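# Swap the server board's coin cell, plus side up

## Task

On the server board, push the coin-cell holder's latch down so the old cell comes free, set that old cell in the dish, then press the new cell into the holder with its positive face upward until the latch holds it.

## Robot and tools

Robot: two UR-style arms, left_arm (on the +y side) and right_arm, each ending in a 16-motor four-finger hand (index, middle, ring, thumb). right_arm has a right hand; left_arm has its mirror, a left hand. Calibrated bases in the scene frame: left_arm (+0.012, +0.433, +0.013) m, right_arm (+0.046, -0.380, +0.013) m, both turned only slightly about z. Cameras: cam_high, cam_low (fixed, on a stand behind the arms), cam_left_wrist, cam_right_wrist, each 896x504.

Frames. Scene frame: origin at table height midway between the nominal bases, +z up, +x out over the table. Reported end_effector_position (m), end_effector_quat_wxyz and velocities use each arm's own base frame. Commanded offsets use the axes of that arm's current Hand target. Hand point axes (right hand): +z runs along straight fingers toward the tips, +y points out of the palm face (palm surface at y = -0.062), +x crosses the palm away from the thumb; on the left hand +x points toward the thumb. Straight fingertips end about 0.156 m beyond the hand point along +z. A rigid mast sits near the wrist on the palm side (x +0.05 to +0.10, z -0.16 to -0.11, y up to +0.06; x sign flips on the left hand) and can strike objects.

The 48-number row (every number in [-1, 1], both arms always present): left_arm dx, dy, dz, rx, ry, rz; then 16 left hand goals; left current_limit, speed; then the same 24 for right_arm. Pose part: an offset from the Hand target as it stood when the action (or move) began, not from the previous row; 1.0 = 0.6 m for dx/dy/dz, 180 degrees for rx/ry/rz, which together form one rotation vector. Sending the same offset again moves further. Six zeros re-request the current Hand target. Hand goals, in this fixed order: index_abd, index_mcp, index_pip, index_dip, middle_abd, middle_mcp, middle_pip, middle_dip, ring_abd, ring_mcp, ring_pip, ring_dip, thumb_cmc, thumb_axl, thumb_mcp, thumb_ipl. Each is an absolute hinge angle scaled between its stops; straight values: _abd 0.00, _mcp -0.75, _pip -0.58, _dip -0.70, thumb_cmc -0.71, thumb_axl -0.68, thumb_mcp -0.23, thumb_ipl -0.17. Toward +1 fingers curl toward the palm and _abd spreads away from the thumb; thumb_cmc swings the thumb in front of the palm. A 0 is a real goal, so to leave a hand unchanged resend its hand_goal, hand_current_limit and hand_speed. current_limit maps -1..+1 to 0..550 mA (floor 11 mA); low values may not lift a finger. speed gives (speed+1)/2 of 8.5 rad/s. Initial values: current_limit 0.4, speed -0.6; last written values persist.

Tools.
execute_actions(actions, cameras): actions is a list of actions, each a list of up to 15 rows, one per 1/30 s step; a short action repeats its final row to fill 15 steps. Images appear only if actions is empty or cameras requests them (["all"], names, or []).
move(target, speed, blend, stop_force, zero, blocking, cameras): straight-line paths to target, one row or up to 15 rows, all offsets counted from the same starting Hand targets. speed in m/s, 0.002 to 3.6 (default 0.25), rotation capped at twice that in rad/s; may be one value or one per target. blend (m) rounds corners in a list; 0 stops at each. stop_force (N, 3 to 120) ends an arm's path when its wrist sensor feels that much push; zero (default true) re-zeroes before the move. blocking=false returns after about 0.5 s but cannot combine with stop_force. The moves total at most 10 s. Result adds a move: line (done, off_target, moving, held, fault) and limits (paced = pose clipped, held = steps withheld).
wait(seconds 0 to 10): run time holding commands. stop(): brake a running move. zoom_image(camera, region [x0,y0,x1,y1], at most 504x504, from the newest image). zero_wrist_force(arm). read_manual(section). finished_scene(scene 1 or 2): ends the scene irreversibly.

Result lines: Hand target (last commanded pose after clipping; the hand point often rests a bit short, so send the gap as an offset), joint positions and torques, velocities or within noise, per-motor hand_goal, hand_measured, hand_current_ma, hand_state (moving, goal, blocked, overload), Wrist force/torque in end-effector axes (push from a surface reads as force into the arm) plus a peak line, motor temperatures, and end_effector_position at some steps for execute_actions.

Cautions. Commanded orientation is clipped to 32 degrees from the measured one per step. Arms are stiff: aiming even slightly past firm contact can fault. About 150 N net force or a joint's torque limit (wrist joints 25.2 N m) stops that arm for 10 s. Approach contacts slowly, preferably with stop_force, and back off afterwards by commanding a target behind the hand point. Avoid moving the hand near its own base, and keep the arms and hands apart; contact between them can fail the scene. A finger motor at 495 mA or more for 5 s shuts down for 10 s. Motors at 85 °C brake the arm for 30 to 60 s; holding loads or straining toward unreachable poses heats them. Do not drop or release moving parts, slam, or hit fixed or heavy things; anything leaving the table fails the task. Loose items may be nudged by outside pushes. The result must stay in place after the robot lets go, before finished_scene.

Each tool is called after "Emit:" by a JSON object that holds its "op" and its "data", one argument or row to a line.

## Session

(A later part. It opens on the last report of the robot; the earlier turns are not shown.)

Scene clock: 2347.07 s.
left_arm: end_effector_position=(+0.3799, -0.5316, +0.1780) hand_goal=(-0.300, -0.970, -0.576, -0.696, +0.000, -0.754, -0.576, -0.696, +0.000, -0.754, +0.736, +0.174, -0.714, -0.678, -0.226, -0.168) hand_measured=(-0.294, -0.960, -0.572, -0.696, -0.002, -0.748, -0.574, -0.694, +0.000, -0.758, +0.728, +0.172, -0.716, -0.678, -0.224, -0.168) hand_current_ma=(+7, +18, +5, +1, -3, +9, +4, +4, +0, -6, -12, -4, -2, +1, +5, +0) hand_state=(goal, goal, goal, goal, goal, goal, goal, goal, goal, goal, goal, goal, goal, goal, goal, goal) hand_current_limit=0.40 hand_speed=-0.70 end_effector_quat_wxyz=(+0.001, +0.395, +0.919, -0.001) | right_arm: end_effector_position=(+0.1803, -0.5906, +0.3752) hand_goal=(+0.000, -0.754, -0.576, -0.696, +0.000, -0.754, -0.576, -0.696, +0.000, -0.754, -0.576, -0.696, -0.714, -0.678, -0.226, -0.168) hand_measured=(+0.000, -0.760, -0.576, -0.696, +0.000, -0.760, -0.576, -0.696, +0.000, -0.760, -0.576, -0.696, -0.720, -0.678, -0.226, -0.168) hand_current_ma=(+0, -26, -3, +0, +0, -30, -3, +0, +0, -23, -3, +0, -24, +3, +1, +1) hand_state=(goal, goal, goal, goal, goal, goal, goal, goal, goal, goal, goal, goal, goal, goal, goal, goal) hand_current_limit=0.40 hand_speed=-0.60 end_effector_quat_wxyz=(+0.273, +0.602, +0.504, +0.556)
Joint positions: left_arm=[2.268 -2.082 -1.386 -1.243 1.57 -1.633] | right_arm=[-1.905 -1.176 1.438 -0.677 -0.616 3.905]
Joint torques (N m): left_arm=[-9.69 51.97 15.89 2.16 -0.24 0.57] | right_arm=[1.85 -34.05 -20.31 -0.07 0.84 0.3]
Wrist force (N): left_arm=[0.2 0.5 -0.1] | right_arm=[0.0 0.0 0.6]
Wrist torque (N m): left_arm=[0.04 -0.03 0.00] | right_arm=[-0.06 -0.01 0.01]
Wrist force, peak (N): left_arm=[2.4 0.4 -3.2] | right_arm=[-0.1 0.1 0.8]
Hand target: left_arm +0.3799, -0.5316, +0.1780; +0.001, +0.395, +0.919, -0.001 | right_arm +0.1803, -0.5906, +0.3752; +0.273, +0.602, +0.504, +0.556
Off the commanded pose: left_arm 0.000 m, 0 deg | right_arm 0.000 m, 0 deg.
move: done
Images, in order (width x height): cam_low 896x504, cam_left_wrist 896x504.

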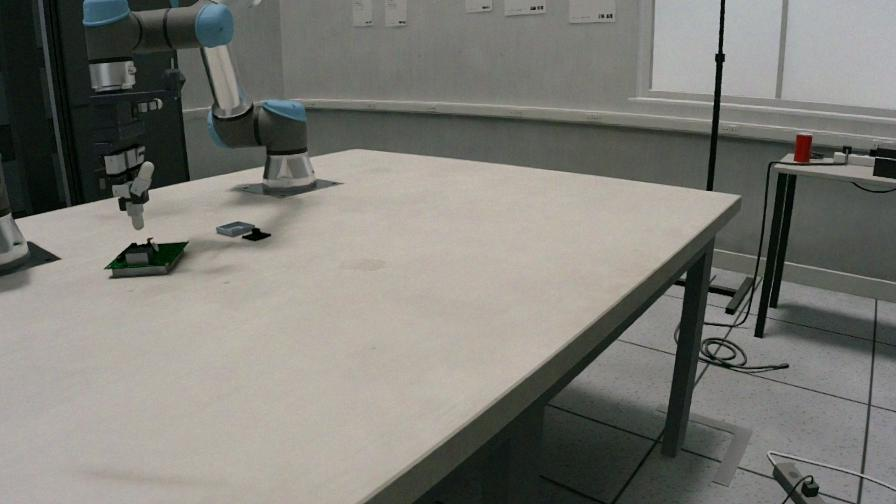

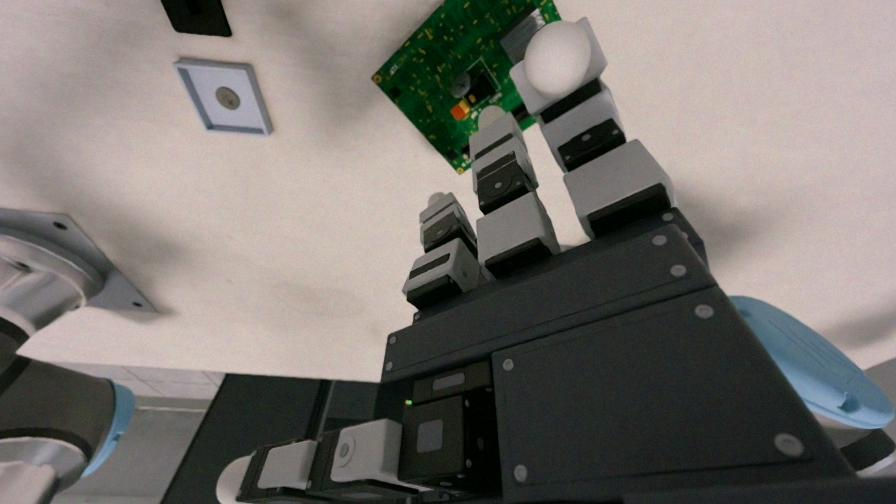

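Emit:
{"op": "move", "data": {
  "target": [0.0183,-0.0233,-0.0093,-0.1389,0,0, -0.3,-0.97,-0.576,-0.696,0.0,-0.754,-0.576,-0.696,0,-0.754,0.737,0.174,-0.714,-0.678,-0.226,-0.168,0.4,-0.7, 0,0,0,0,0,0, 0,-0.754,-0.576,-0.696,0,-0.754,-0.576,-0.696,0,-0.754,-0.576,-0.696,-0.714,-0.678,-0.226,-0.168,0.4,-0.6],
  "speed": 0.15,
  "cameras": ["cam_low","cam_left_wrist"]
}}

Emit:
{"op": "zoom_image", "data": {
  "camera": "cam_left_wrist",
  "region": [430, 75, 550, 175]
}}

Scene clock: 2492.57 s.
left_arm: end_effector_position=(+0.3621, -0.5334, +0.1836) hand_goal=(-0.300, -0.970, -0.576, -0.696, +0.000, -0.754, -0.576, -0.696, +0.000, -0.754, +0.736, +0.174, -0.714, -0.678, -0.226, -0.168) hand_measured=(-0.294, -0.968, -0.574, -0.696, -0.002, -0.754, -0.574, -0.694, +0.000, -0.758, +0.728, +0.172, -0.716, -0.678, -0.224, -0.168) hand_current_ma=(+7, +3, +4, +1, -3, -1, +2, +3, +0, -6, -12, -4, -2, +1, +5, +0) hand_state=(goal, goal, goal, goal, goal, goal, goal, goal, goal, goal, goal, goal, goal, goal, goal, goal) hand_current_limit=0.40 hand_speed=-0.70 end_effector_quat_wxyz=(+0.086, +0.385, +0.897, +0.198) | right_arm: end_effector_position=(+0.1803, -0.5906, +0.3752) hand_goal=(+0.000, -0.754, -0.576, -0.696, +0.000, -0.754, -0.576, -0.696, +0.000, -0.754, -0.576, -0.696, -0.714, -0.678, -0.226, -0.168) hand_measured=(+0.000, -0.760, -0.576, -0.696, +0.000, -0.760, -0.576, -0.696, +0.000, -0.760, -0.576, -0.696, -0.720, -0.678, -0.226, -0.168) hand_current_ma=(+0, -26, -3, +0, +0, -30, -3, +0, +0, -23, -3, +0, -24, +3, +1, +1) hand_state=(goal, goal, goal, goal, goal, goal, goal, goal, goal, goal, goal, goal, goal, goal, goal, goal) hand_current_limit=0.40 hand_speed=-0.60 end_effector_quat_wxyz=(+0.273, +0.602, +0.504, +0.556)
Joint positions: left_arm=[2.118 -2.171 -1.357 -1.28 1.996 -1.804] | right_arm=[-1.905 -1.176 1.438 -0.677 -0.616 3.905]
Joint torques (N m): left_arm=[11.99 54.45 17.25 3.52 1.99 1.48] | right_arm=[-0.13 -33.7 -20.79 -0.2 0.93 0.27]
Wrist force (N): left_arm=[0.1 -0.7 0.6] | right_arm=[-0.3 0.1 0.5]
Wrist torque (N m): left_arm=[-0.06 0.00 0.04] | right_arm=[-0.03 0.04 -0.01]
Wrist force, peak (N): left_arm=[0.5 -1.0 0.8] | right_arm=[0.1 0.5 0.7]
Hand target: left_arm +0.3622, -0.5332, +0.1836; +0.086, +0.385, +0.897, +0.198 | right_arm +0.1803, -0.5906, +0.3752; +0.273, +0.602, +0.504, +0.556
Off the commanded pose: left_arm 0.000 m, 0 deg | right_arm 0.000 m, 0 deg.
move: done
Images, in order (width x height): cam_low 896x504, cam_left_wrist 896x504.

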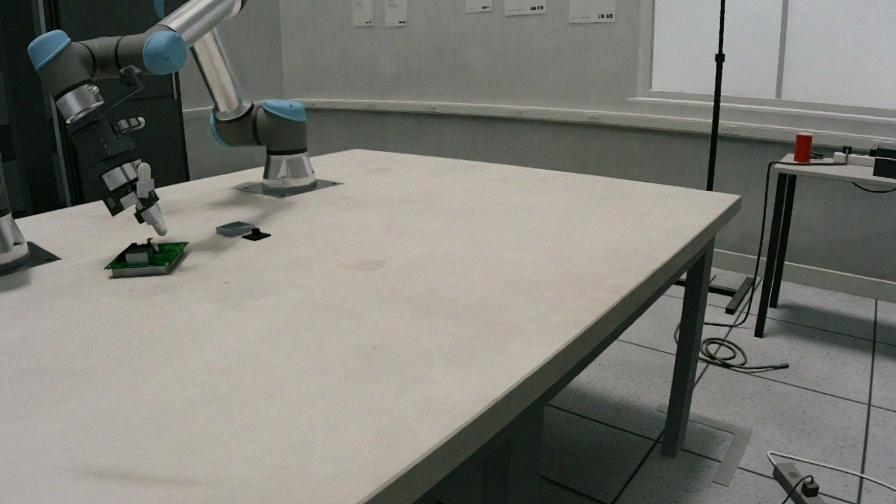

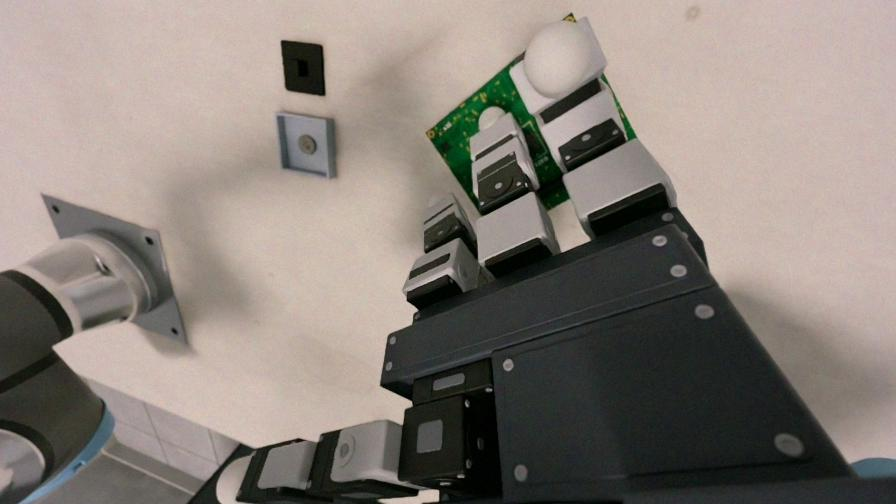

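Scaled by 4.200 from the camera's 896x504 image, which has a finer 1280x720 frame.

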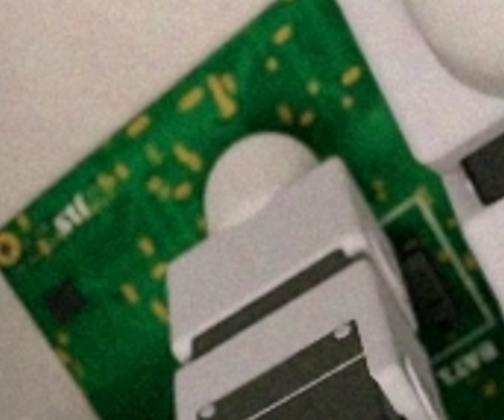

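Emit:
{"op": "move", "data": {
  "target": [
    [0,-0.0265,0.0375,0,0,0, -0.3,-0.97,-0.576,-0.696,0.0,-0.754,-0.576,-0.696,0,-0.754,0.737,0.174,-0.714,-0.678,-0.226,-0.168,0.4,-0.7, 0,0,0,0,0,0, 0,-0.754,-0.576,-0.696,0,-0.754,-0.576,-0.696,0,-0.754,-0.576,-0.696,-0.714,-0.678,-0.226,-0.168,0.4,-0.6],
    [0,-0.0455,0.0375,0,0,0, -0.3,-0.97,-0.576,-0.696,0.0,-0.754,-0.576,-0.696,0,-0.754,0.737,0.174,-0.714,-0.678,-0.226,-0.168,0.4,-0.7, 0,0,0,0,0,0, 0,-0.754,-0.576,-0.696,0,-0.754,-0.576,-0.696,0,-0.754,-0.576,-0.696,-0.714,-0.678,-0.226,-0.168,0.4,-0.6]
  ],
  "speed": [0.06,0.02],
  "stop_force": 6,
  "cameras": ["cam_low","cam_left_wrist"]
}}

Emit:
{"op": "zoom_image", "data": {
  "camera": "cam_low",
  "region": [135, 225, 175, 265]
}}

Emit:
{"op": "zoom_image", "data": {
  "camera": "cam_left_wrist",
  "region": [440, 75, 560, 175]
}}

Scene clock: 2503.97 s.
left_arm: end_effector_position=(+0.3512, -0.5438, +0.1517) hand_goal=(-0.300, -0.970, -0.576, -0.696, +0.000, -0.754, -0.576, -0.696, +0.000, -0.754, +0.736, +0.174, -0.714, -0.678, -0.226, -0.168) hand_measured=(-0.294, -0.968, -0.574, -0.696, -0.002, -0.712, -0.556, -0.688, +0.000, -0.758, +0.728, +0.172, -0.716, -0.678, -0.224, -0.168) hand_current_ma=(+7, +2, +4, +1, -3, +120, +41, +12, +0, -6, -12, -4, -2, +1, +5, +0) hand_state=(goal, goal, goal, goal, goal, blocked, goal, goal, goal, goal, goal, goal, goal, goal, goal, goal) hand_current_limit=0.40 hand_speed=-0.70 end_effector_quat_wxyz=(+0.086, +0.385, +0.897, +0.198) | right_arm: end_effector_position=(+0.1803, -0.5906, +0.3752) hand_goal=(+0.000, -0.754, -0.576, -0.696, +0.000, -0.754, -0.576, -0.696, +0.000, -0.754, -0.576, -0.696, -0.714, -0.678, -0.226, -0.168) hand_measured=(+0.000, -0.760, -0.576, -0.696, +0.000, -0.760, -0.576, -0.696, +0.000, -0.760, -0.576, -0.696, -0.720, -0.678, -0.226, -0.168) hand_current_ma=(+0, -26, -3, +0, +0, -30, -3, +0, +0, -23, -3, +0, -24, +3, +1, +1) hand_state=(goal, goal, goal, goal, goal, goal, goal, goal, goal, goal, goal, goal, goal, goal, goal, goal) hand_current_limit=0.40 hand_speed=-0.60 end_effector_quat_wxyz=(+0.273, +0.602, +0.504, +0.556)
Joint positions: left_arm=[2.097 -2.214 -1.37 -1.234 1.994 -1.827] | right_arm=[-1.905 -1.176 1.438 -0.677 -0.616 3.905]
Joint torques (N m): left_arm=[11.66 54.06 10.95 3.14 0.52 2.23] | right_arm=[1.16 -34.02 -20.32 -0.12 1.04 0.26]
Wrist force (N): left_arm=[0.4 1.3 -1.0] | right_arm=[-0.1 -0.1 0.5]
Wrist torque (N m): left_arm=[-0.10 -0.05 0.19] | right_arm=[-0.06 0.02 -0.01]
Wrist force, peak (N): left_arm=[0.5 1.9 -1.2] | right_arm=[0.2 0.4 0.7]
Hand target: left_arm +0.3512, -0.5438, +0.1517; +0.086, +0.385, +0.897, +0.198 | right_arm +0.1803, -0.5906, +0.3752; +0.273, +0.602, +0.504, +0.556
Off the commanded pose: left_arm 0.000 m, 0 deg | right_arm 0.000 m, 0 deg.
move: done
Images, in order (width x height): cam_low 896x504, cam_left_wrist 896x504.

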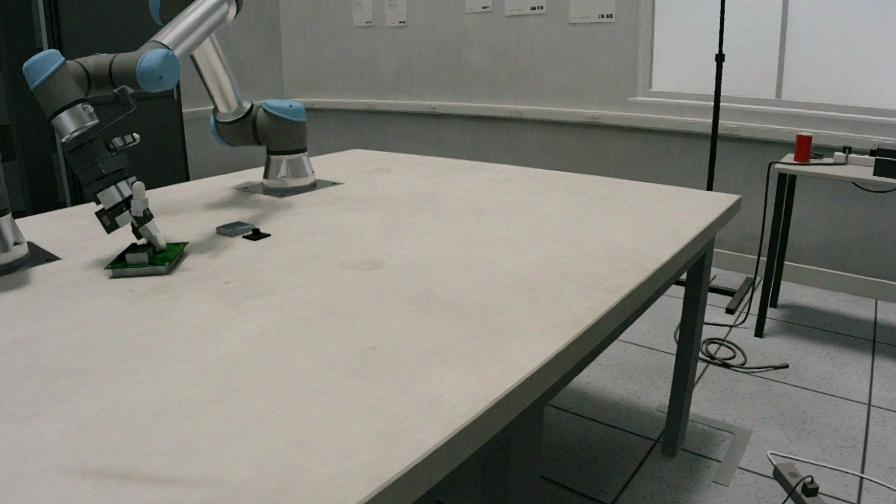

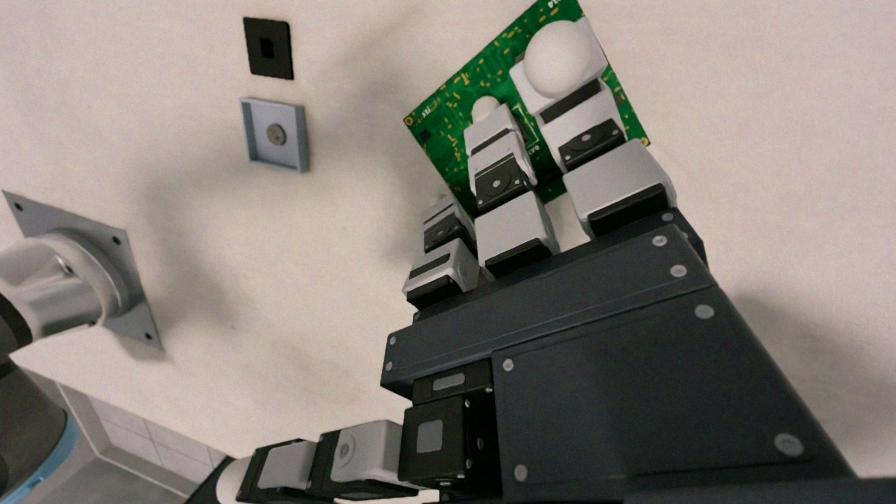

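Scaled by 12.600 from the camera's 896x504 image, which has a finer 1280x720 frame.

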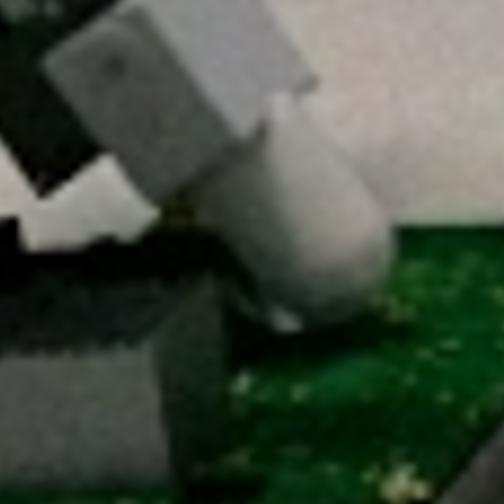

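Scaled by 4.200 from the camera's 896x504 image, which has a finer 1280x720 frame.

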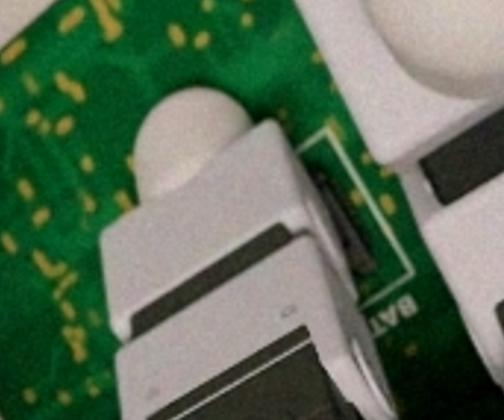

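Emit:
{"op": "zoom_image", "data": {
  "camera": "cam_low",
  "region": [145, 235, 170, 260]
}}

Scaled by 20.160 from the camera's 896x504 image, which has a finer 1280x720 frame.

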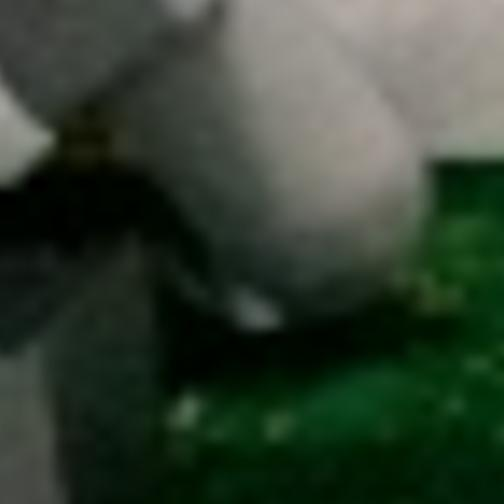

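Emit:
{"op": "move", "data": {
  "target": [
    [0,0.0167,0,0,0,0, -0.3,-0.97,-0.576,-0.696,0.0,-0.754,-0.576,-0.696,0,-0.754,0.737,0.174,-0.714,-0.678,-0.226,-0.168,0.4,-0.7, 0,0,0,0,0,0, 0,-0.754,-0.576,-0.696,0,-0.754,-0.576,-0.696,0,-0.754,-0.576,-0.696,-0.714,-0.678,-0.226,-0.168,0.4,-0.6],
    [0,0.0885,0.0683,0.1389,0,0, -0.3,-0.97,-0.576,-0.696,0.0,-0.754,-0.576,-0.696,0,-0.754,0.737,0.174,-0.714,-0.678,-0.226,-0.168,0.4,-0.7, 0,0,0,0,0,0, 0,-0.754,-0.576,-0.696,0,-0.754,-0.576,-0.696,0,-0.754,-0.576,-0.696,-0.714,-0.678,-0.226,-0.168,0.4,-0.6],
    [0,0.0816,0.0752,0.1389,0,0, -0.3,-0.97,-0.576,-0.696,0.0,-0.754,-0.576,-0.696,0,-0.754,0.737,0.174,-0.714,-0.678,-0.226,-0.168,0.4,-0.7, 0,0,0,0,0,0, 0,-0.754,-0.576,-0.696,0,-0.754,-0.576,-0.696,0,-0.754,-0.576,-0.696,-0.714,-0.678,-0.226,-0.168,0.4,-0.6]
  ],
  "speed": [0.06,0.1,0.05],
  "cameras": ["cam_low","cam_left_wrist"]
}}

Emit:
{"op": "zoom_image", "data": {
  "camera": "cam_low",
  "region": [145, 235, 175, 265]
}}

Scene clock: 2536.37 s.
left_arm: end_effector_position=(+0.3971, -0.5001, +0.1313) hand_goal=(-0.300, -0.970, -0.576, -0.696, +0.000, -0.754, -0.576, -0.696, +0.000, -0.754, +0.736, +0.174, -0.714, -0.678, -0.226, -0.168) hand_measured=(-0.294, -0.968, -0.574, -0.696, -0.002, -0.754, -0.574, -0.694, +0.000, -0.758, +0.728, +0.172, -0.716, -0.678, -0.224, -0.168) hand_current_ma=(+7, +2, +3, +1, -1, +0, +2, +3, +0, -5, -12, -4, -2, +1, +5, +0) hand_state=(goal, goal, goal, goal, goal, goal, goal, goal, goal, goal, goal, goal, goal, goal, goal, goal) hand_current_limit=0.40 hand_speed=-0.70 end_effector_quat_wxyz=(+0.001, +0.395, +0.919, -0.001) | right_arm: end_effector_position=(+0.1803, -0.5906, +0.3752) hand_goal=(+0.000, -0.754, -0.576, -0.696, +0.000, -0.754, -0.576, -0.696, +0.000, -0.754, -0.576, -0.696, -0.714, -0.678, -0.226, -0.168) hand_measured=(+0.000, -0.760, -0.576, -0.696, +0.000, -0.760, -0.576, -0.696, +0.000, -0.760, -0.576, -0.696, -0.720, -0.678, -0.226, -0.168) hand_current_ma=(+0, -26, -3, +0, +0, -30, -3, +0, +0, -23, -3, +0, -24, +3, +1, +1) hand_state=(goal, goal, goal, goal, goal, goal, goal, goal, goal, goal, goal, goal, goal, goal, goal, goal) hand_current_limit=0.40 hand_speed=-0.60 end_effector_quat_wxyz=(+0.273, +0.602, +0.504, +0.556)
Joint positions: left_arm=[2.318 -2.082 -1.514 -1.115 1.57 -1.583] | right_arm=[-1.905 -1.176 1.438 -0.677 -0.616 3.905]
Joint torques (N m): left_arm=[0.7 50.57 35.54 1.02 -1.21 1.91] | right_arm=[1.11 -33.81 -20.38 -0.2 0.95 0.27]
Wrist force (N): left_arm=[0.2 0.2 -0.2] | right_arm=[0.1 0.0 0.6]
Wrist torque (N m): left_arm=[0.02 -0.07 0.22] | right_arm=[-0.04 -0.02 0.02]
Wrist force, peak (N): left_arm=[0.2 1.5 -1.5] | right_arm=[0.0 0.0 0.7]
Hand target: left_arm +0.3972, -0.5001, +0.1315; +0.001, +0.395, +0.919, -0.001 | right_arm +0.1803, -0.5906, +0.3752; +0.273, +0.602, +0.504, +0.556
Off the commanded pose: left_arm 0.000 m, 0 deg | right_arm 0.000 m, 0 deg.
move: done
Images, in order (width x height): cam_low 896x504, cam_left_wrist 896x504.

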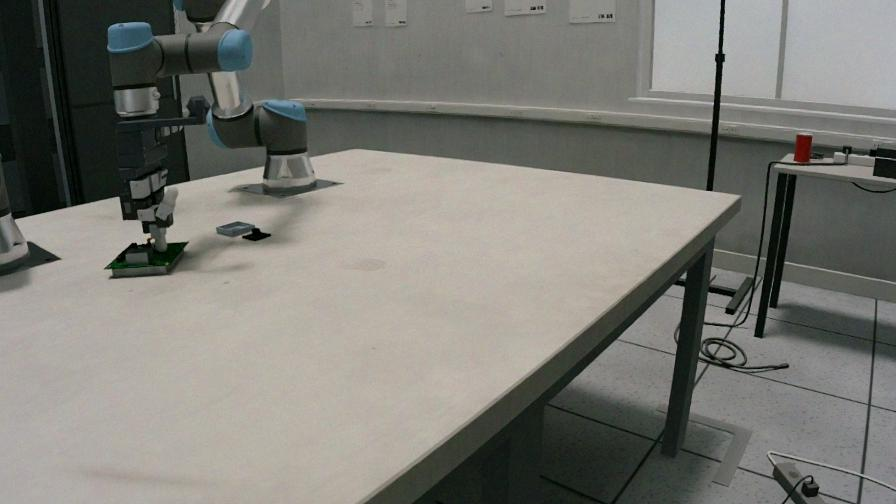

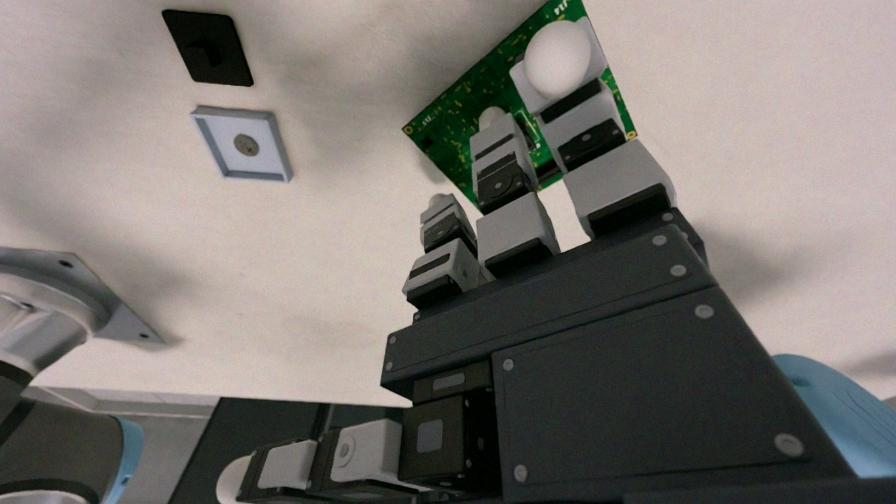

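Scaled by 16.800 from the camera's 896x504 image, which has a finer 1280x720 frame.

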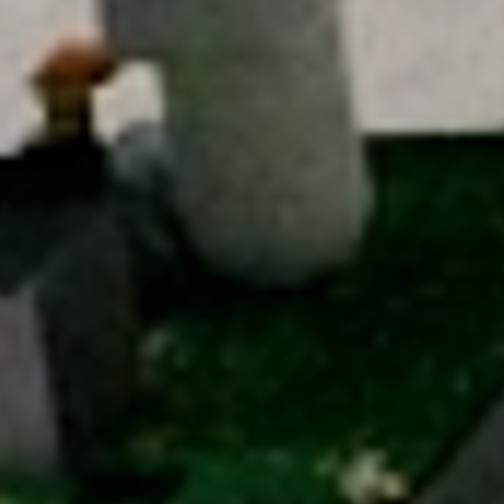

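Emit:
{"op": "move", "data": {
  "target": [0,-0.0155,0,0,0,0, -0.3,-0.97,-0.576,-0.696,0.0,-0.754,-0.576,-0.696,0,-0.754,0.737,0.174,-0.714,-0.678,-0.226,-0.168,0.4,-0.7, 0,0,0,0,0,0, 0,-0.754,-0.576,-0.696,0,-0.754,-0.576,-0.696,0,-0.754,-0.576,-0.696,-0.714,-0.678,-0.226,-0.168,0.4,-0.6],
  "speed": 0.02,
  "cameras": ["cam_low","cam_left_wrist"]
}}

Emit:
{"op": "zoom_image", "data": {
  "camera": "cam_low",
  "region": [145, 235, 175, 265]
}}

Emit:
{"op": "zoom_image", "data": {
  "camera": "cam_left_wrist",
  "region": [450, 75, 550, 165]
}}

Scene clock: 2542.43 s.
left_arm: end_effector_position=(+0.3903, -0.5067, +0.1315) hand_goal=(-0.300, -0.970, -0.576, -0.696, +0.000, -0.754, -0.576, -0.696, +0.000, -0.754, +0.736, +0.174, -0.714, -0.678, -0.226, -0.168) hand_measured=(-0.294, -0.968, -0.574, -0.696, -0.002, -0.730, -0.566, -0.692, +0.000, -0.758, +0.728, +0.172, -0.716, -0.678, -0.224, -0.168) hand_current_ma=(+7, +2, +3, +1, -1, +64, +19, +4, +0, -5, -12, -4, -2, +1, +5, +0) hand_state=(goal, goal, goal, goal, goal, blocked, goal, goal, goal, goal, goal, goal, goal, goal, goal, goal) hand_current_limit=0.40 hand_speed=-0.70 end_effector_quat_wxyz=(+0.001, +0.395, +0.919, -0.001) | right_arm: end_effector_position=(+0.1803, -0.5906, +0.3752) hand_goal=(+0.000, -0.754, -0.576, -0.696, +0.000, -0.754, -0.576, -0.696, +0.000, -0.754, -0.576, -0.696, -0.714, -0.678, -0.226, -0.168) hand_measured=(+0.000, -0.760, -0.576, -0.696, +0.000, -0.760, -0.576, -0.696, +0.000, -0.760, -0.576, -0.696, -0.720, -0.678, -0.226, -0.168) hand_current_ma=(+0, -26, -3, +0, +0, -30, -3, +0, +0, -23, -3, +0, -24, +3, +1, +1) hand_state=(goal, goal, goal, goal, goal, goal, goal, goal, goal, goal, goal, goal, goal, goal, goal, goal) hand_current_limit=0.40 hand_speed=-0.60 end_effector_quat_wxyz=(+0.273, +0.602, +0.504, +0.556)
Joint positions: left_arm=[2.304 -2.087 -1.507 -1.117 1.57 -1.597] | right_arm=[-1.905 -1.176 1.438 -0.677 -0.616 3.905]
Joint torques (N m): left_arm=[9.63 40.62 23.24 1.88 -0.46 1.87] | right_arm=[0.79 -33.34 -20.16 0.03 1 0.32]
Wrist force (N): left_arm=[0.0 1.6 -0.5] | right_arm=[0.0 0.1 0.6]
Wrist torque (N m): left_arm=[-0.05 -0.03 0.16] | right_arm=[-0.03 0.00 0.00]
Wrist force, peak (N): left_arm=[0.3 1.7 -0.8] | right_arm=[0.3 0.3 0.7]
Hand target: left_arm +0.3905, -0.5065, +0.1315; +0.001, +0.395, +0.919, -0.001 | right_arm +0.1803, -0.5906, +0.3752; +0.273, +0.602, +0.504, +0.556
Off the commanded pose: left_arm 0.000 m, 0 deg | right_arm 0.000 m, 0 deg.
move: done
Images, in order (width x height): cam_low 896x504, cam_left_wrist 896x504.

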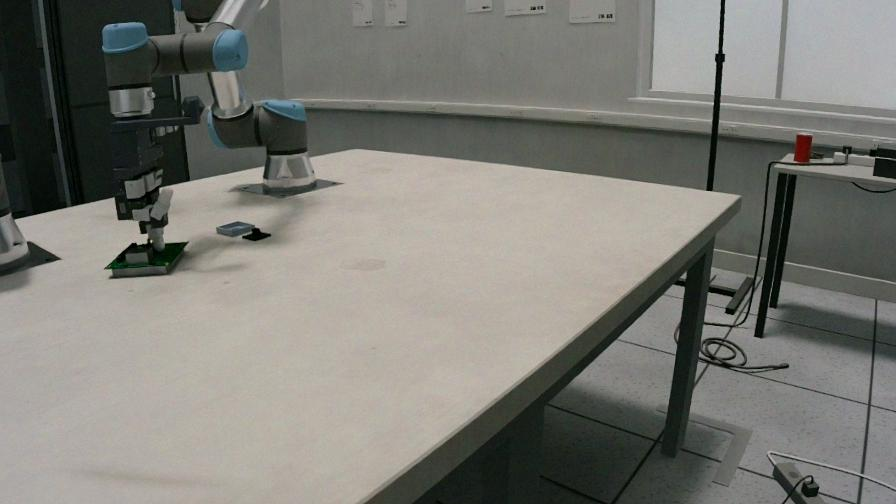

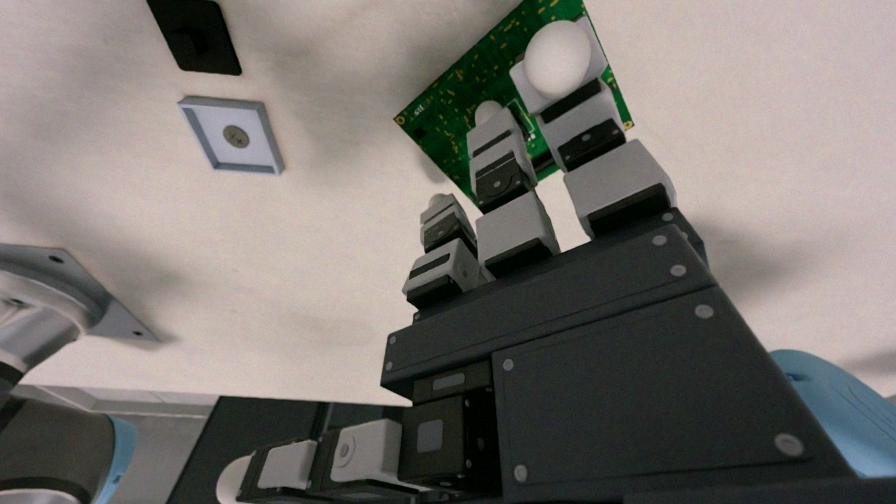

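Scaled by 16.800 from the camera's 896x504 image, which has a finer 1280x720 frame.

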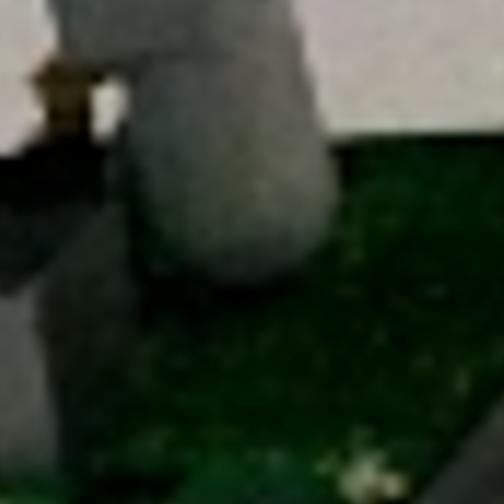

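Scaled by 5.040 from the camera's 896x504 image, which has a finer 1280x720 frame.

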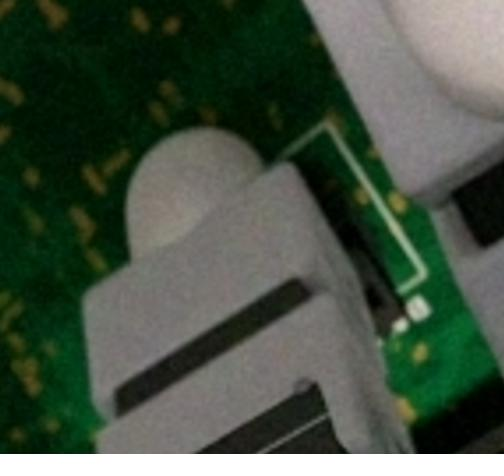

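Emit:
{"op": "move", "data": {
  "target": [-0.0133,0,0,0,0,0, -0.3,-0.97,-0.576,-0.696,0.0,-0.754,-0.576,-0.696,0,-0.754,0.737,0.174,-0.714,-0.678,-0.226,-0.168,0.4,-0.7, 0,0,0,0,0,0, 0,-0.754,-0.576,-0.696,0,-0.754,-0.576,-0.696,0,-0.754,-0.576,-0.696,-0.714,-0.678,-0.226,-0.168,0.4,-0.6],
  "speed": 0.02,
  "cameras": ["cam_low","cam_left_wrist"]
}}

Emit:
{"op": "zoom_image", "data": {
  "camera": "cam_low",
  "region": [145, 235, 175, 265]
}}

Emit:
{"op": "zoom_image", "data": {
  "camera": "cam_left_wrist",
  "region": [450, 75, 550, 165]
}}

Scene clock: 2550.47 s.
left_arm: end_effector_position=(+0.3960, -0.5124, +0.1315) hand_goal=(-0.300, -0.970, -0.576, -0.696, +0.000, -0.754, -0.576, -0.696, +0.000, -0.754, +0.736, +0.174, -0.714, -0.678, -0.226, -0.168) hand_measured=(-0.294, -0.968, -0.574, -0.696, -0.008, -0.728, -0.564, -0.692, +0.000, -0.758, +0.728, +0.172, -0.716, -0.678, -0.224, -0.168) hand_current_ma=(+7, +2, +3, +1, -13, +68, +22, +7, +0, -5, -12, -4, -2, +1, +5, +0) hand_state=(goal, goal, goal, goal, goal, blocked, goal, goal, goal, goal, goal, goal, goal, goal, goal, goal) hand_current_limit=0.40 hand_speed=-0.70 end_effector_quat_wxyz=(+0.001, +0.395, +0.919, -0.001) | right_arm: end_effector_position=(+0.1803, -0.5906, +0.3752) hand_goal=(+0.000, -0.754, -0.576, -0.696, +0.000, -0.754, -0.576, -0.696, +0.000, -0.754, -0.576, -0.696, -0.714, -0.678, -0.226, -0.168) hand_measured=(+0.000, -0.760, -0.576, -0.696, +0.000, -0.760, -0.576, -0.696, +0.000, -0.760, -0.576, -0.696, -0.720, -0.678, -0.226, -0.168) hand_current_ma=(+0, -26, -3, +0, +0, -30, -3, +0, +0, -23, -3, +0, -24, +3, +1, +1) hand_state=(goal, goal, goal, goal, goal, goal, goal, goal, goal, goal, goal, goal, goal, goal, goal, goal) hand_current_limit=0.40 hand_speed=-0.60 end_effector_quat_wxyz=(+0.273, +0.602, +0.504, +0.556)
Joint positions: left_arm=[2.305 -2.104 -1.479 -1.127 1.57 -1.596] | right_arm=[-1.905 -1.176 1.438 -0.677 -0.616 3.905]
Joint torques (N m): left_arm=[11.04 53.58 11.35 3.3 1.04 1.93] | right_arm=[-0.14 -34.05 -20.44 -0.2 0.86 0.39]
Wrist force (N): left_arm=[1.0 1.3 -0.4] | right_arm=[0.2 0.2 0.4]
Wrist torque (N m): left_arm=[-0.10 -0.03 0.16] | right_arm=[-0.01 -0.02 0.03]
Wrist force, peak (N): left_arm=[1.1 1.8 0.5] | right_arm=[-0.3 0.2 0.7]
Hand target: left_arm +0.3959, -0.5123, +0.1315; +0.001, +0.395, +0.919, -0.001 | right_arm +0.1803, -0.5906, +0.3752; +0.273, +0.602, +0.504, +0.556
Off the commanded pose: left_arm 0.000 m, 0 deg | right_arm 0.000 m, 0 deg.
move: done
Images, in order (width x height): cam_low 896x504, cam_left_wrist 896x504.

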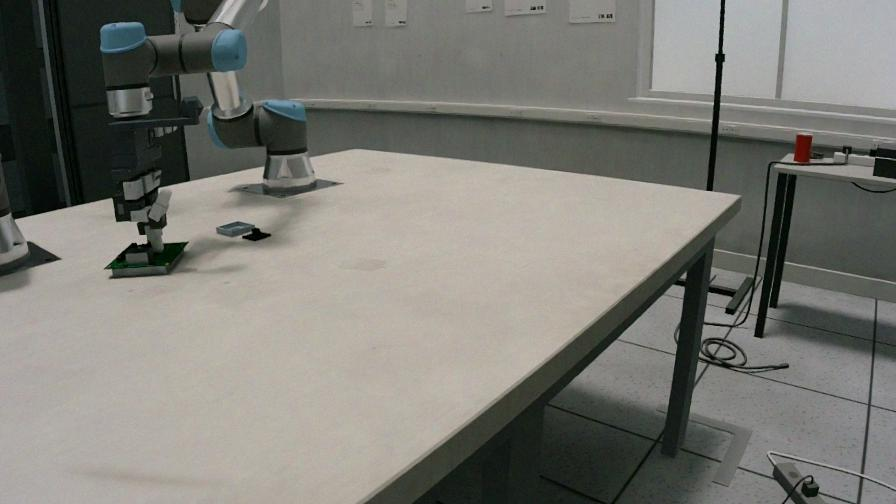

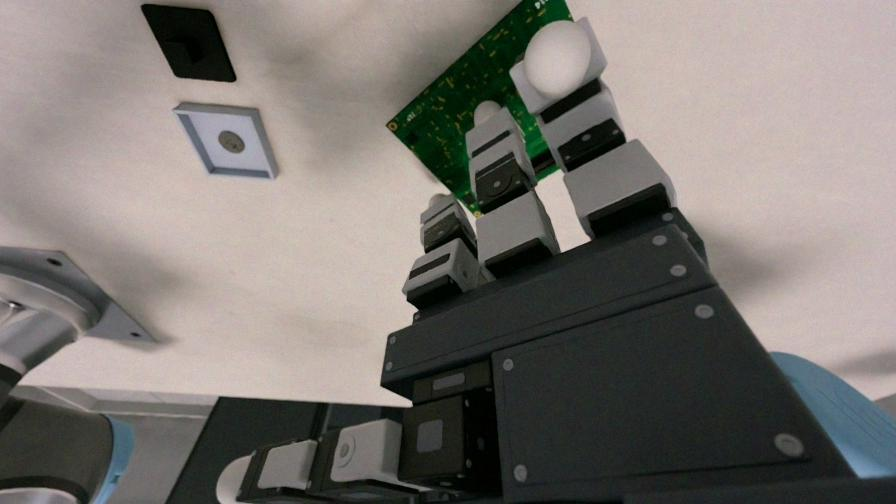

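Scaled by 16.800 from the camera's 896x504 image, which has a finer 1280x720 frame.

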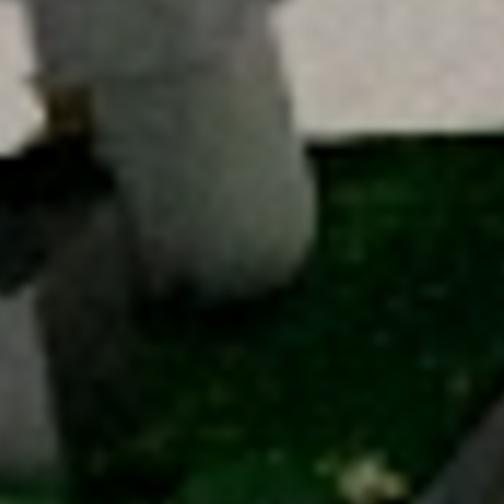

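Scaled by 5.040 from the camera's 896x504 image, which has a finer 1280x720 frame.

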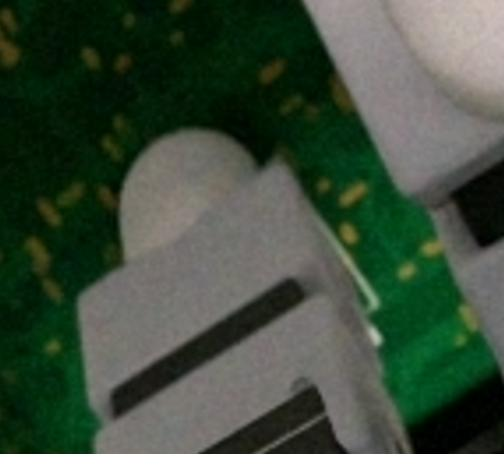

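Emit:
{"op": "move", "data": {
  "target": [
    [0,0.01583,0.0087,0.02778,0,0, -0.3,-0.97,-0.576,-0.696,0.0,-0.754,-0.576,-0.696,0,-0.754,0.737,0.174,-0.714,-0.678,-0.226,-0.168,0.4,-0.7, 0,0,0,0,0,0, 0,-0.754,-0.576,-0.696,0,-0.754,-0.576,-0.696,0,-0.754,-0.576,-0.696,-0.714,-0.678,-0.226,-0.168,0.4,-0.6],
    [0,0.0306,0.0187,0.05556,0,0, -0.3,-0.97,-0.576,-0.696,0.0,-0.754,-0.576,-0.696,0,-0.754,0.737,0.174,-0.714,-0.678,-0.226,-0.168,0.4,-0.7, 0,0,0,0,0,0, 0,-0.754,-0.576,-0.696,0,-0.754,-0.576,-0.696,0,-0.754,-0.576,-0.696,-0.714,-0.678,-0.226,-0.168,0.4,-0.6]
  ],
  "speed": 0.04,
  "blend": [0.002,0],
  "cameras": ["cam_low","cam_left_wrist"]
}}

Emit:
{"op": "zoom_image", "data": {
  "camera": "cam_low",
  "region": [145, 230, 175, 260]
}}

Scene clock: 2588.03 s.
left_arm: end_effector_position=(+0.4094, -0.4996, +0.1202) hand_goal=(-0.300, -0.970, -0.576, -0.696, +0.000, -0.754, -0.576, -0.696, +0.000, -0.754, +0.736, +0.174, -0.714, -0.678, -0.226, -0.168) hand_measured=(-0.294, -0.968, -0.574, -0.696, -0.004, -0.728, -0.564, -0.690, +0.000, -0.756, +0.728, +0.172, -0.714, -0.678, -0.224, -0.168) hand_current_ma=(+7, +4, +3, +1, -4, +62, +22, +8, +0, -3, -12, -4, -1, +1, +5, +0) hand_state=(goal, goal, goal, goal, goal, blocked, goal, goal, goal, goal, goal, goal, goal, goal, goal, goal) hand_current_limit=0.40 hand_speed=-0.70 end_effector_quat_wxyz=(-0.034, +0.393, +0.915, -0.081) end_effector_velocity=(+0.001, +0.001, +0.001) end_effector_angular_velocity=(+0.005, -0.005, +0.002) | right_arm: end_effector_position=(+0.1803, -0.5906, +0.3752) hand_goal=(+0.000, -0.754, -0.576, -0.696, +0.000, -0.754, -0.576, -0.696, +0.000, -0.754, -0.576, -0.696, -0.714, -0.678, -0.226, -0.168) hand_measured=(+0.000, -0.760, -0.576, -0.696, +0.000, -0.760, -0.576, -0.696, +0.000, -0.760, -0.576, -0.696, -0.720, -0.678, -0.226, -0.168) hand_current_ma=(+0, -26, -3, +0, +0, -30, -3, +0, +0, -23, -3, +0, -24, +3, +1, +1) hand_state=(goal, goal, goal, goal, goal, goal, goal, goal, goal, goal, goal, goal, goal, goal, goal, goal) hand_current_limit=0.40 hand_speed=-0.60 end_effector_quat_wxyz=(+0.273, +0.602, +0.504, +0.556)
Joint positions: left_arm=[2.394 -2.079 -1.515 -1.128 1.396 -1.506] | right_arm=[-1.905 -1.176 1.438 -0.677 -0.616 3.905]
Joint velocities: left_arm=[-0.001 0 0 0 0.007 -0.003] | right_arm=[within noise]
Joint torques (N m): left_arm=[-13.83 44.45 22.29 1.94 0.94 -2.38] | right_arm=[0.47 -33.97 -19.83 -0.05 0.95 0.43]
Wrist force (N): left_arm=[0.0 1.0 0.1] | right_arm=[-0.1 -0.1 0.5]
Wrist torque (N m): left_arm=[-0.01 0.01 -0.04] | right_arm=[-0.05 0.01 0.00]
Wrist force, peak (N): left_arm=[0.8 1.4 -0.9] | right_arm=[0.0 0.2 0.8]
Hand target: left_arm +0.4093, -0.4997, +0.1202; -0.034, +0.393, +0.915, -0.081 | right_arm +0.1803, -0.5906, +0.3752; +0.273, +0.602, +0.504, +0.556
Off the commanded pose: left_arm 0.000 m, 0 deg | right_arm 0.000 m, 0 deg.
move: done
Images, in order (width x height): cam_low 896x504, cam_left_wrist 896x504.

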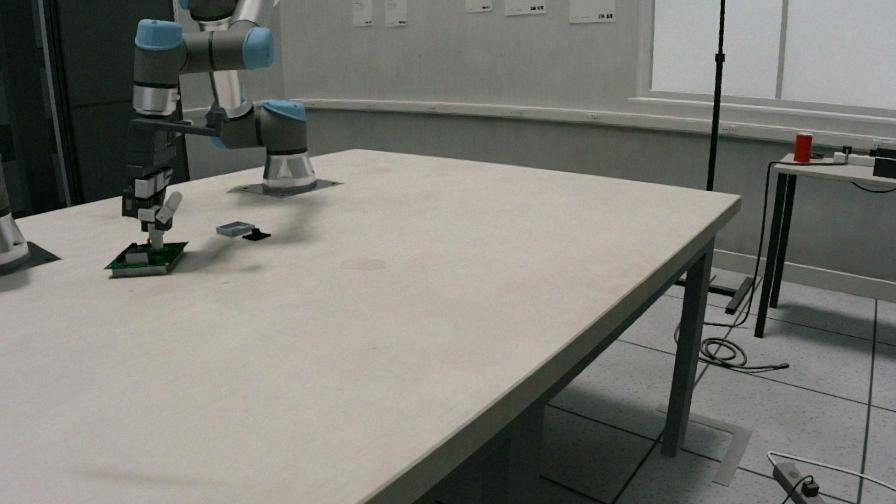

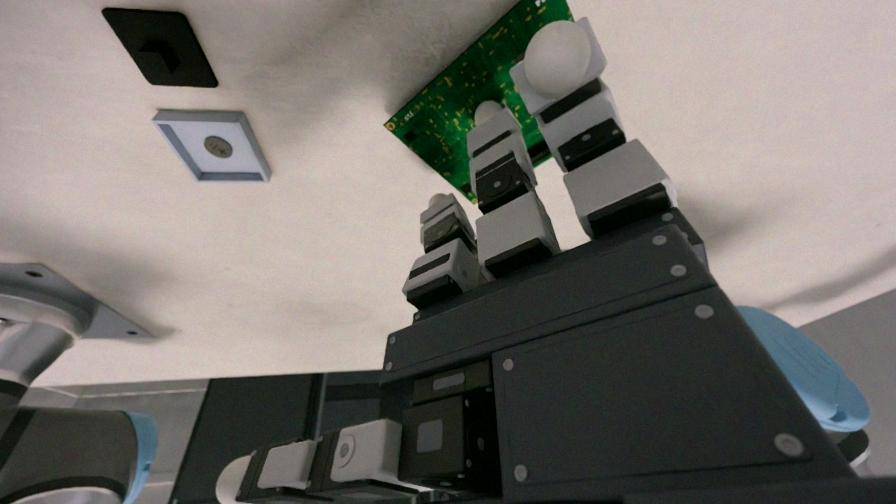

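Scaled by 16.800 from the camera's 896x504 image, which has a finer 1280x720 frame.

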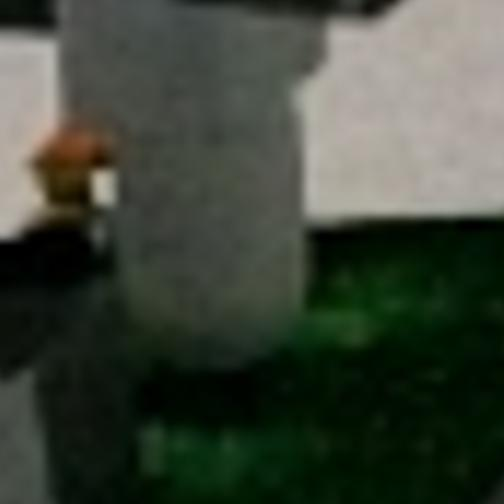

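Emit:
{"op": "move", "data": {
  "target": [
    [0,0.01544,0.00875,0.02778,0,0, -0.3,-0.97,-0.576,-0.696,0.0,-0.754,-0.576,-0.696,0,-0.754,0.737,0.174,-0.714,-0.678,-0.226,-0.168,0.4,-0.7, 0,0,0,0,0,0, 0,-0.754,-0.576,-0.696,0,-0.754,-0.576,-0.696,0,-0.754,-0.576,-0.696,-0.714,-0.678,-0.226,-0.168,0.4,-0.6],
    [0,0.02982,0.0188,0.05556,0,0, -0.3,-0.97,-0.576,-0.696,0.0,-0.754,-0.576,-0.696,0,-0.754,0.737,0.174,-0.714,-0.678,-0.226,-0.168,0.4,-0.7, 0,0,0,0,0,0, 0,-0.754,-0.576,-0.696,0,-0.754,-0.576,-0.696,0,-0.754,-0.576,-0.696,-0.714,-0.678,-0.226,-0.168,0.4,-0.6],
    [0,0.04308,0.03012,0.08333,0,0, -0.3,-0.97,-0.576,-0.696,0.0,-0.754,-0.576,-0.696,0,-0.754,0.737,0.174,-0.714,-0.678,-0.226,-0.168,0.4,-0.7, 0,0,0,0,0,0, 0,-0.754,-0.576,-0.696,0,-0.754,-0.576,-0.696,0,-0.754,-0.576,-0.696,-0.714,-0.678,-0.226,-0.168,0.4,-0.6]
  ],
  "speed": 0.04,
  "blend": [0.002,0.002,0],
  "cameras": ["cam_low","cam_left_wrist"]
}}

Emit:
{"op": "zoom_image", "data": {
  "camera": "cam_low",
  "region": [145, 230, 175, 260]
}}

Emit:
{"op": "zoom_image", "data": {
  "camera": "cam_left_wrist",
  "region": [450, 75, 550, 165]
}}

Scene clock: 2603.67 s.
left_arm: end_effector_position=(+0.4256, -0.4842, +0.0979) hand_goal=(-0.300, -0.970, -0.576, -0.696, +0.000, -0.754, -0.576, -0.696, +0.000, -0.754, +0.736, +0.174, -0.714, -0.678, -0.226, -0.168) hand_measured=(-0.294, -0.966, -0.574, -0.696, -0.004, -0.728, -0.564, -0.690, +0.000, -0.754, +0.728, +0.172, -0.712, -0.678, -0.224, -0.168) hand_current_ma=(+7, +7, +3, +1, -4, +65, +23, +8, +0, +0, -12, -4, +2, +1, +5, +0) hand_state=(goal, goal, goal, goal, goal, blocked, goal, goal, goal, goal, goal, goal, goal, goal, goal, goal) hand_current_limit=0.40 hand_speed=-0.70 end_effector_quat_wxyz=(-0.085, +0.385, +0.897, -0.200) end_effector_velocity=(+0.000, +0.001, +0.000) end_effector_angular_velocity=(+0.006, -0.003, +0.002) | right_arm: end_effector_position=(+0.1803, -0.5906, +0.3752) hand_goal=(+0.000, -0.754, -0.576, -0.696, +0.000, -0.754, -0.576, -0.696, +0.000, -0.754, -0.576, -0.696, -0.714, -0.678, -0.226, -0.168) hand_measured=(+0.000, -0.760, -0.576, -0.696, +0.000, -0.760, -0.576, -0.696, +0.000, -0.760, -0.576, -0.696, -0.720, -0.678, -0.226, -0.168) hand_current_ma=(+0, -26, -3, +0, +0, -30, -3, +0, +0, -23, -3, +0, -24, +3, +1, +1) hand_state=(goal, goal, goal, goal, goal, goal, goal, goal, goal, goal, goal, goal, goal, goal, goal, goal) hand_current_limit=0.40 hand_speed=-0.60 end_effector_quat_wxyz=(+0.273, +0.602, +0.504, +0.556)
Joint positions: left_arm=[2.525 -2.079 -1.548 -1.174 1.142 -1.357] | right_arm=[-1.905 -1.176 1.438 -0.677 -0.616 3.905]
Joint velocities: left_arm=[-0.002 0 0 0.001 0.006 -0.005] | right_arm=[within noise]
Joint torques (N m): left_arm=[-13.16 38.79 16.73 3.29 0.9 -2.14] | right_arm=[1.18 -33.8 -20.69 -0.19 0.82 0.3]
Wrist force (N): left_arm=[0.2 1.6 -0.2] | right_arm=[-0.2 0.0 0.2]
Wrist torque (N m): left_arm=[-0.03 -0.03 -0.03] | right_arm=[-0.01 0.03 -0.01]
Wrist force, peak (N): left_arm=[0.5 1.9 -0.5] | right_arm=[0.0 0.1 0.8]
Hand target: left_arm +0.4255, -0.4844, +0.0979; -0.085, +0.385, +0.897, -0.199 | right_arm +0.1803, -0.5906, +0.3752; +0.273, +0.602, +0.504, +0.556
Off the commanded pose: left_arm 0.000 m, 0 deg | right_arm 0.000 m, 0 deg.
move: done
Images, in order (width x height): cam_low 896x504, cam_left_wrist 896x504.

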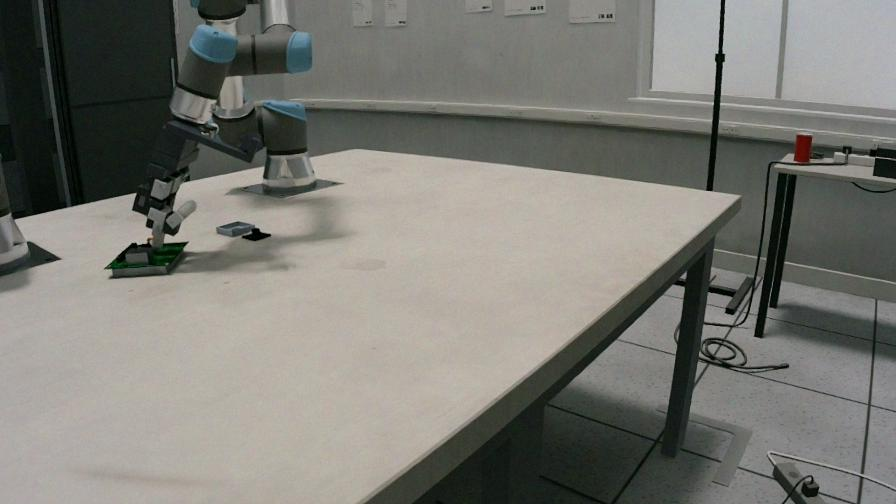

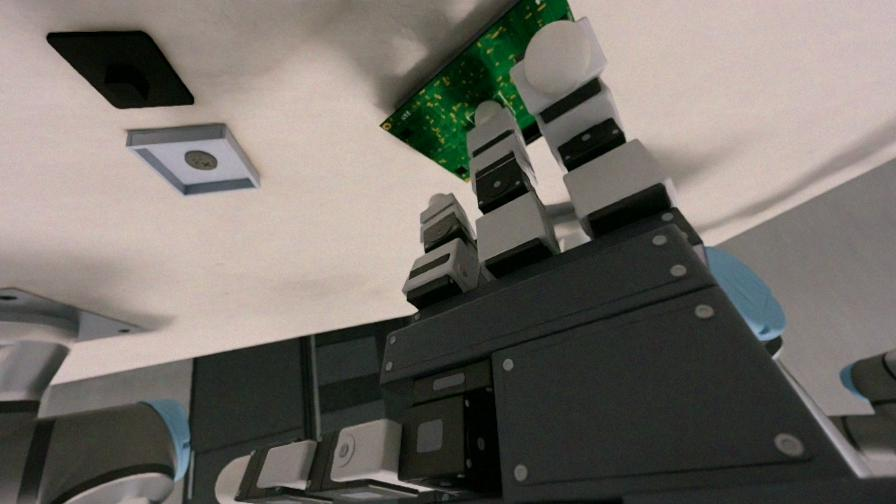

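Scaled by 16.800 from the camera's 896x504 image, which has a finer 1280x720 frame.

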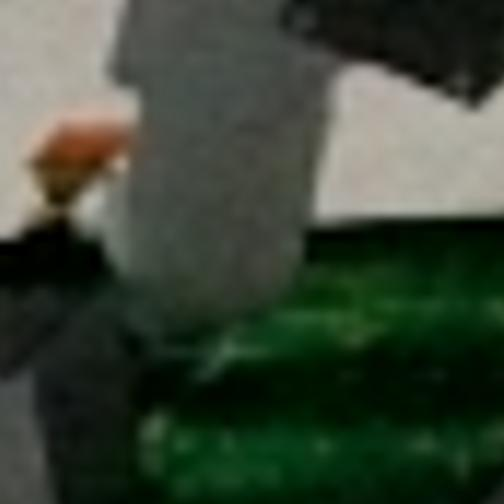

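Scaled by 5.040 from the camera's 896x504 image, which has a finer 1280x720 frame.

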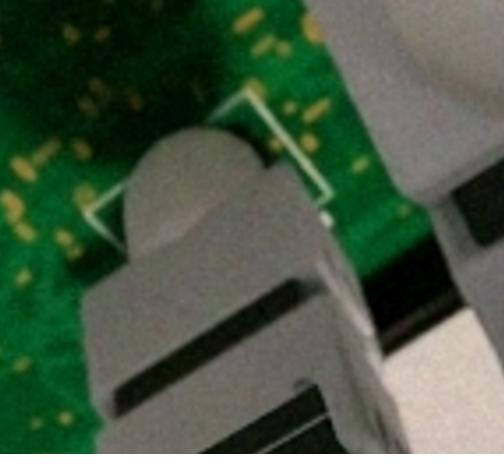

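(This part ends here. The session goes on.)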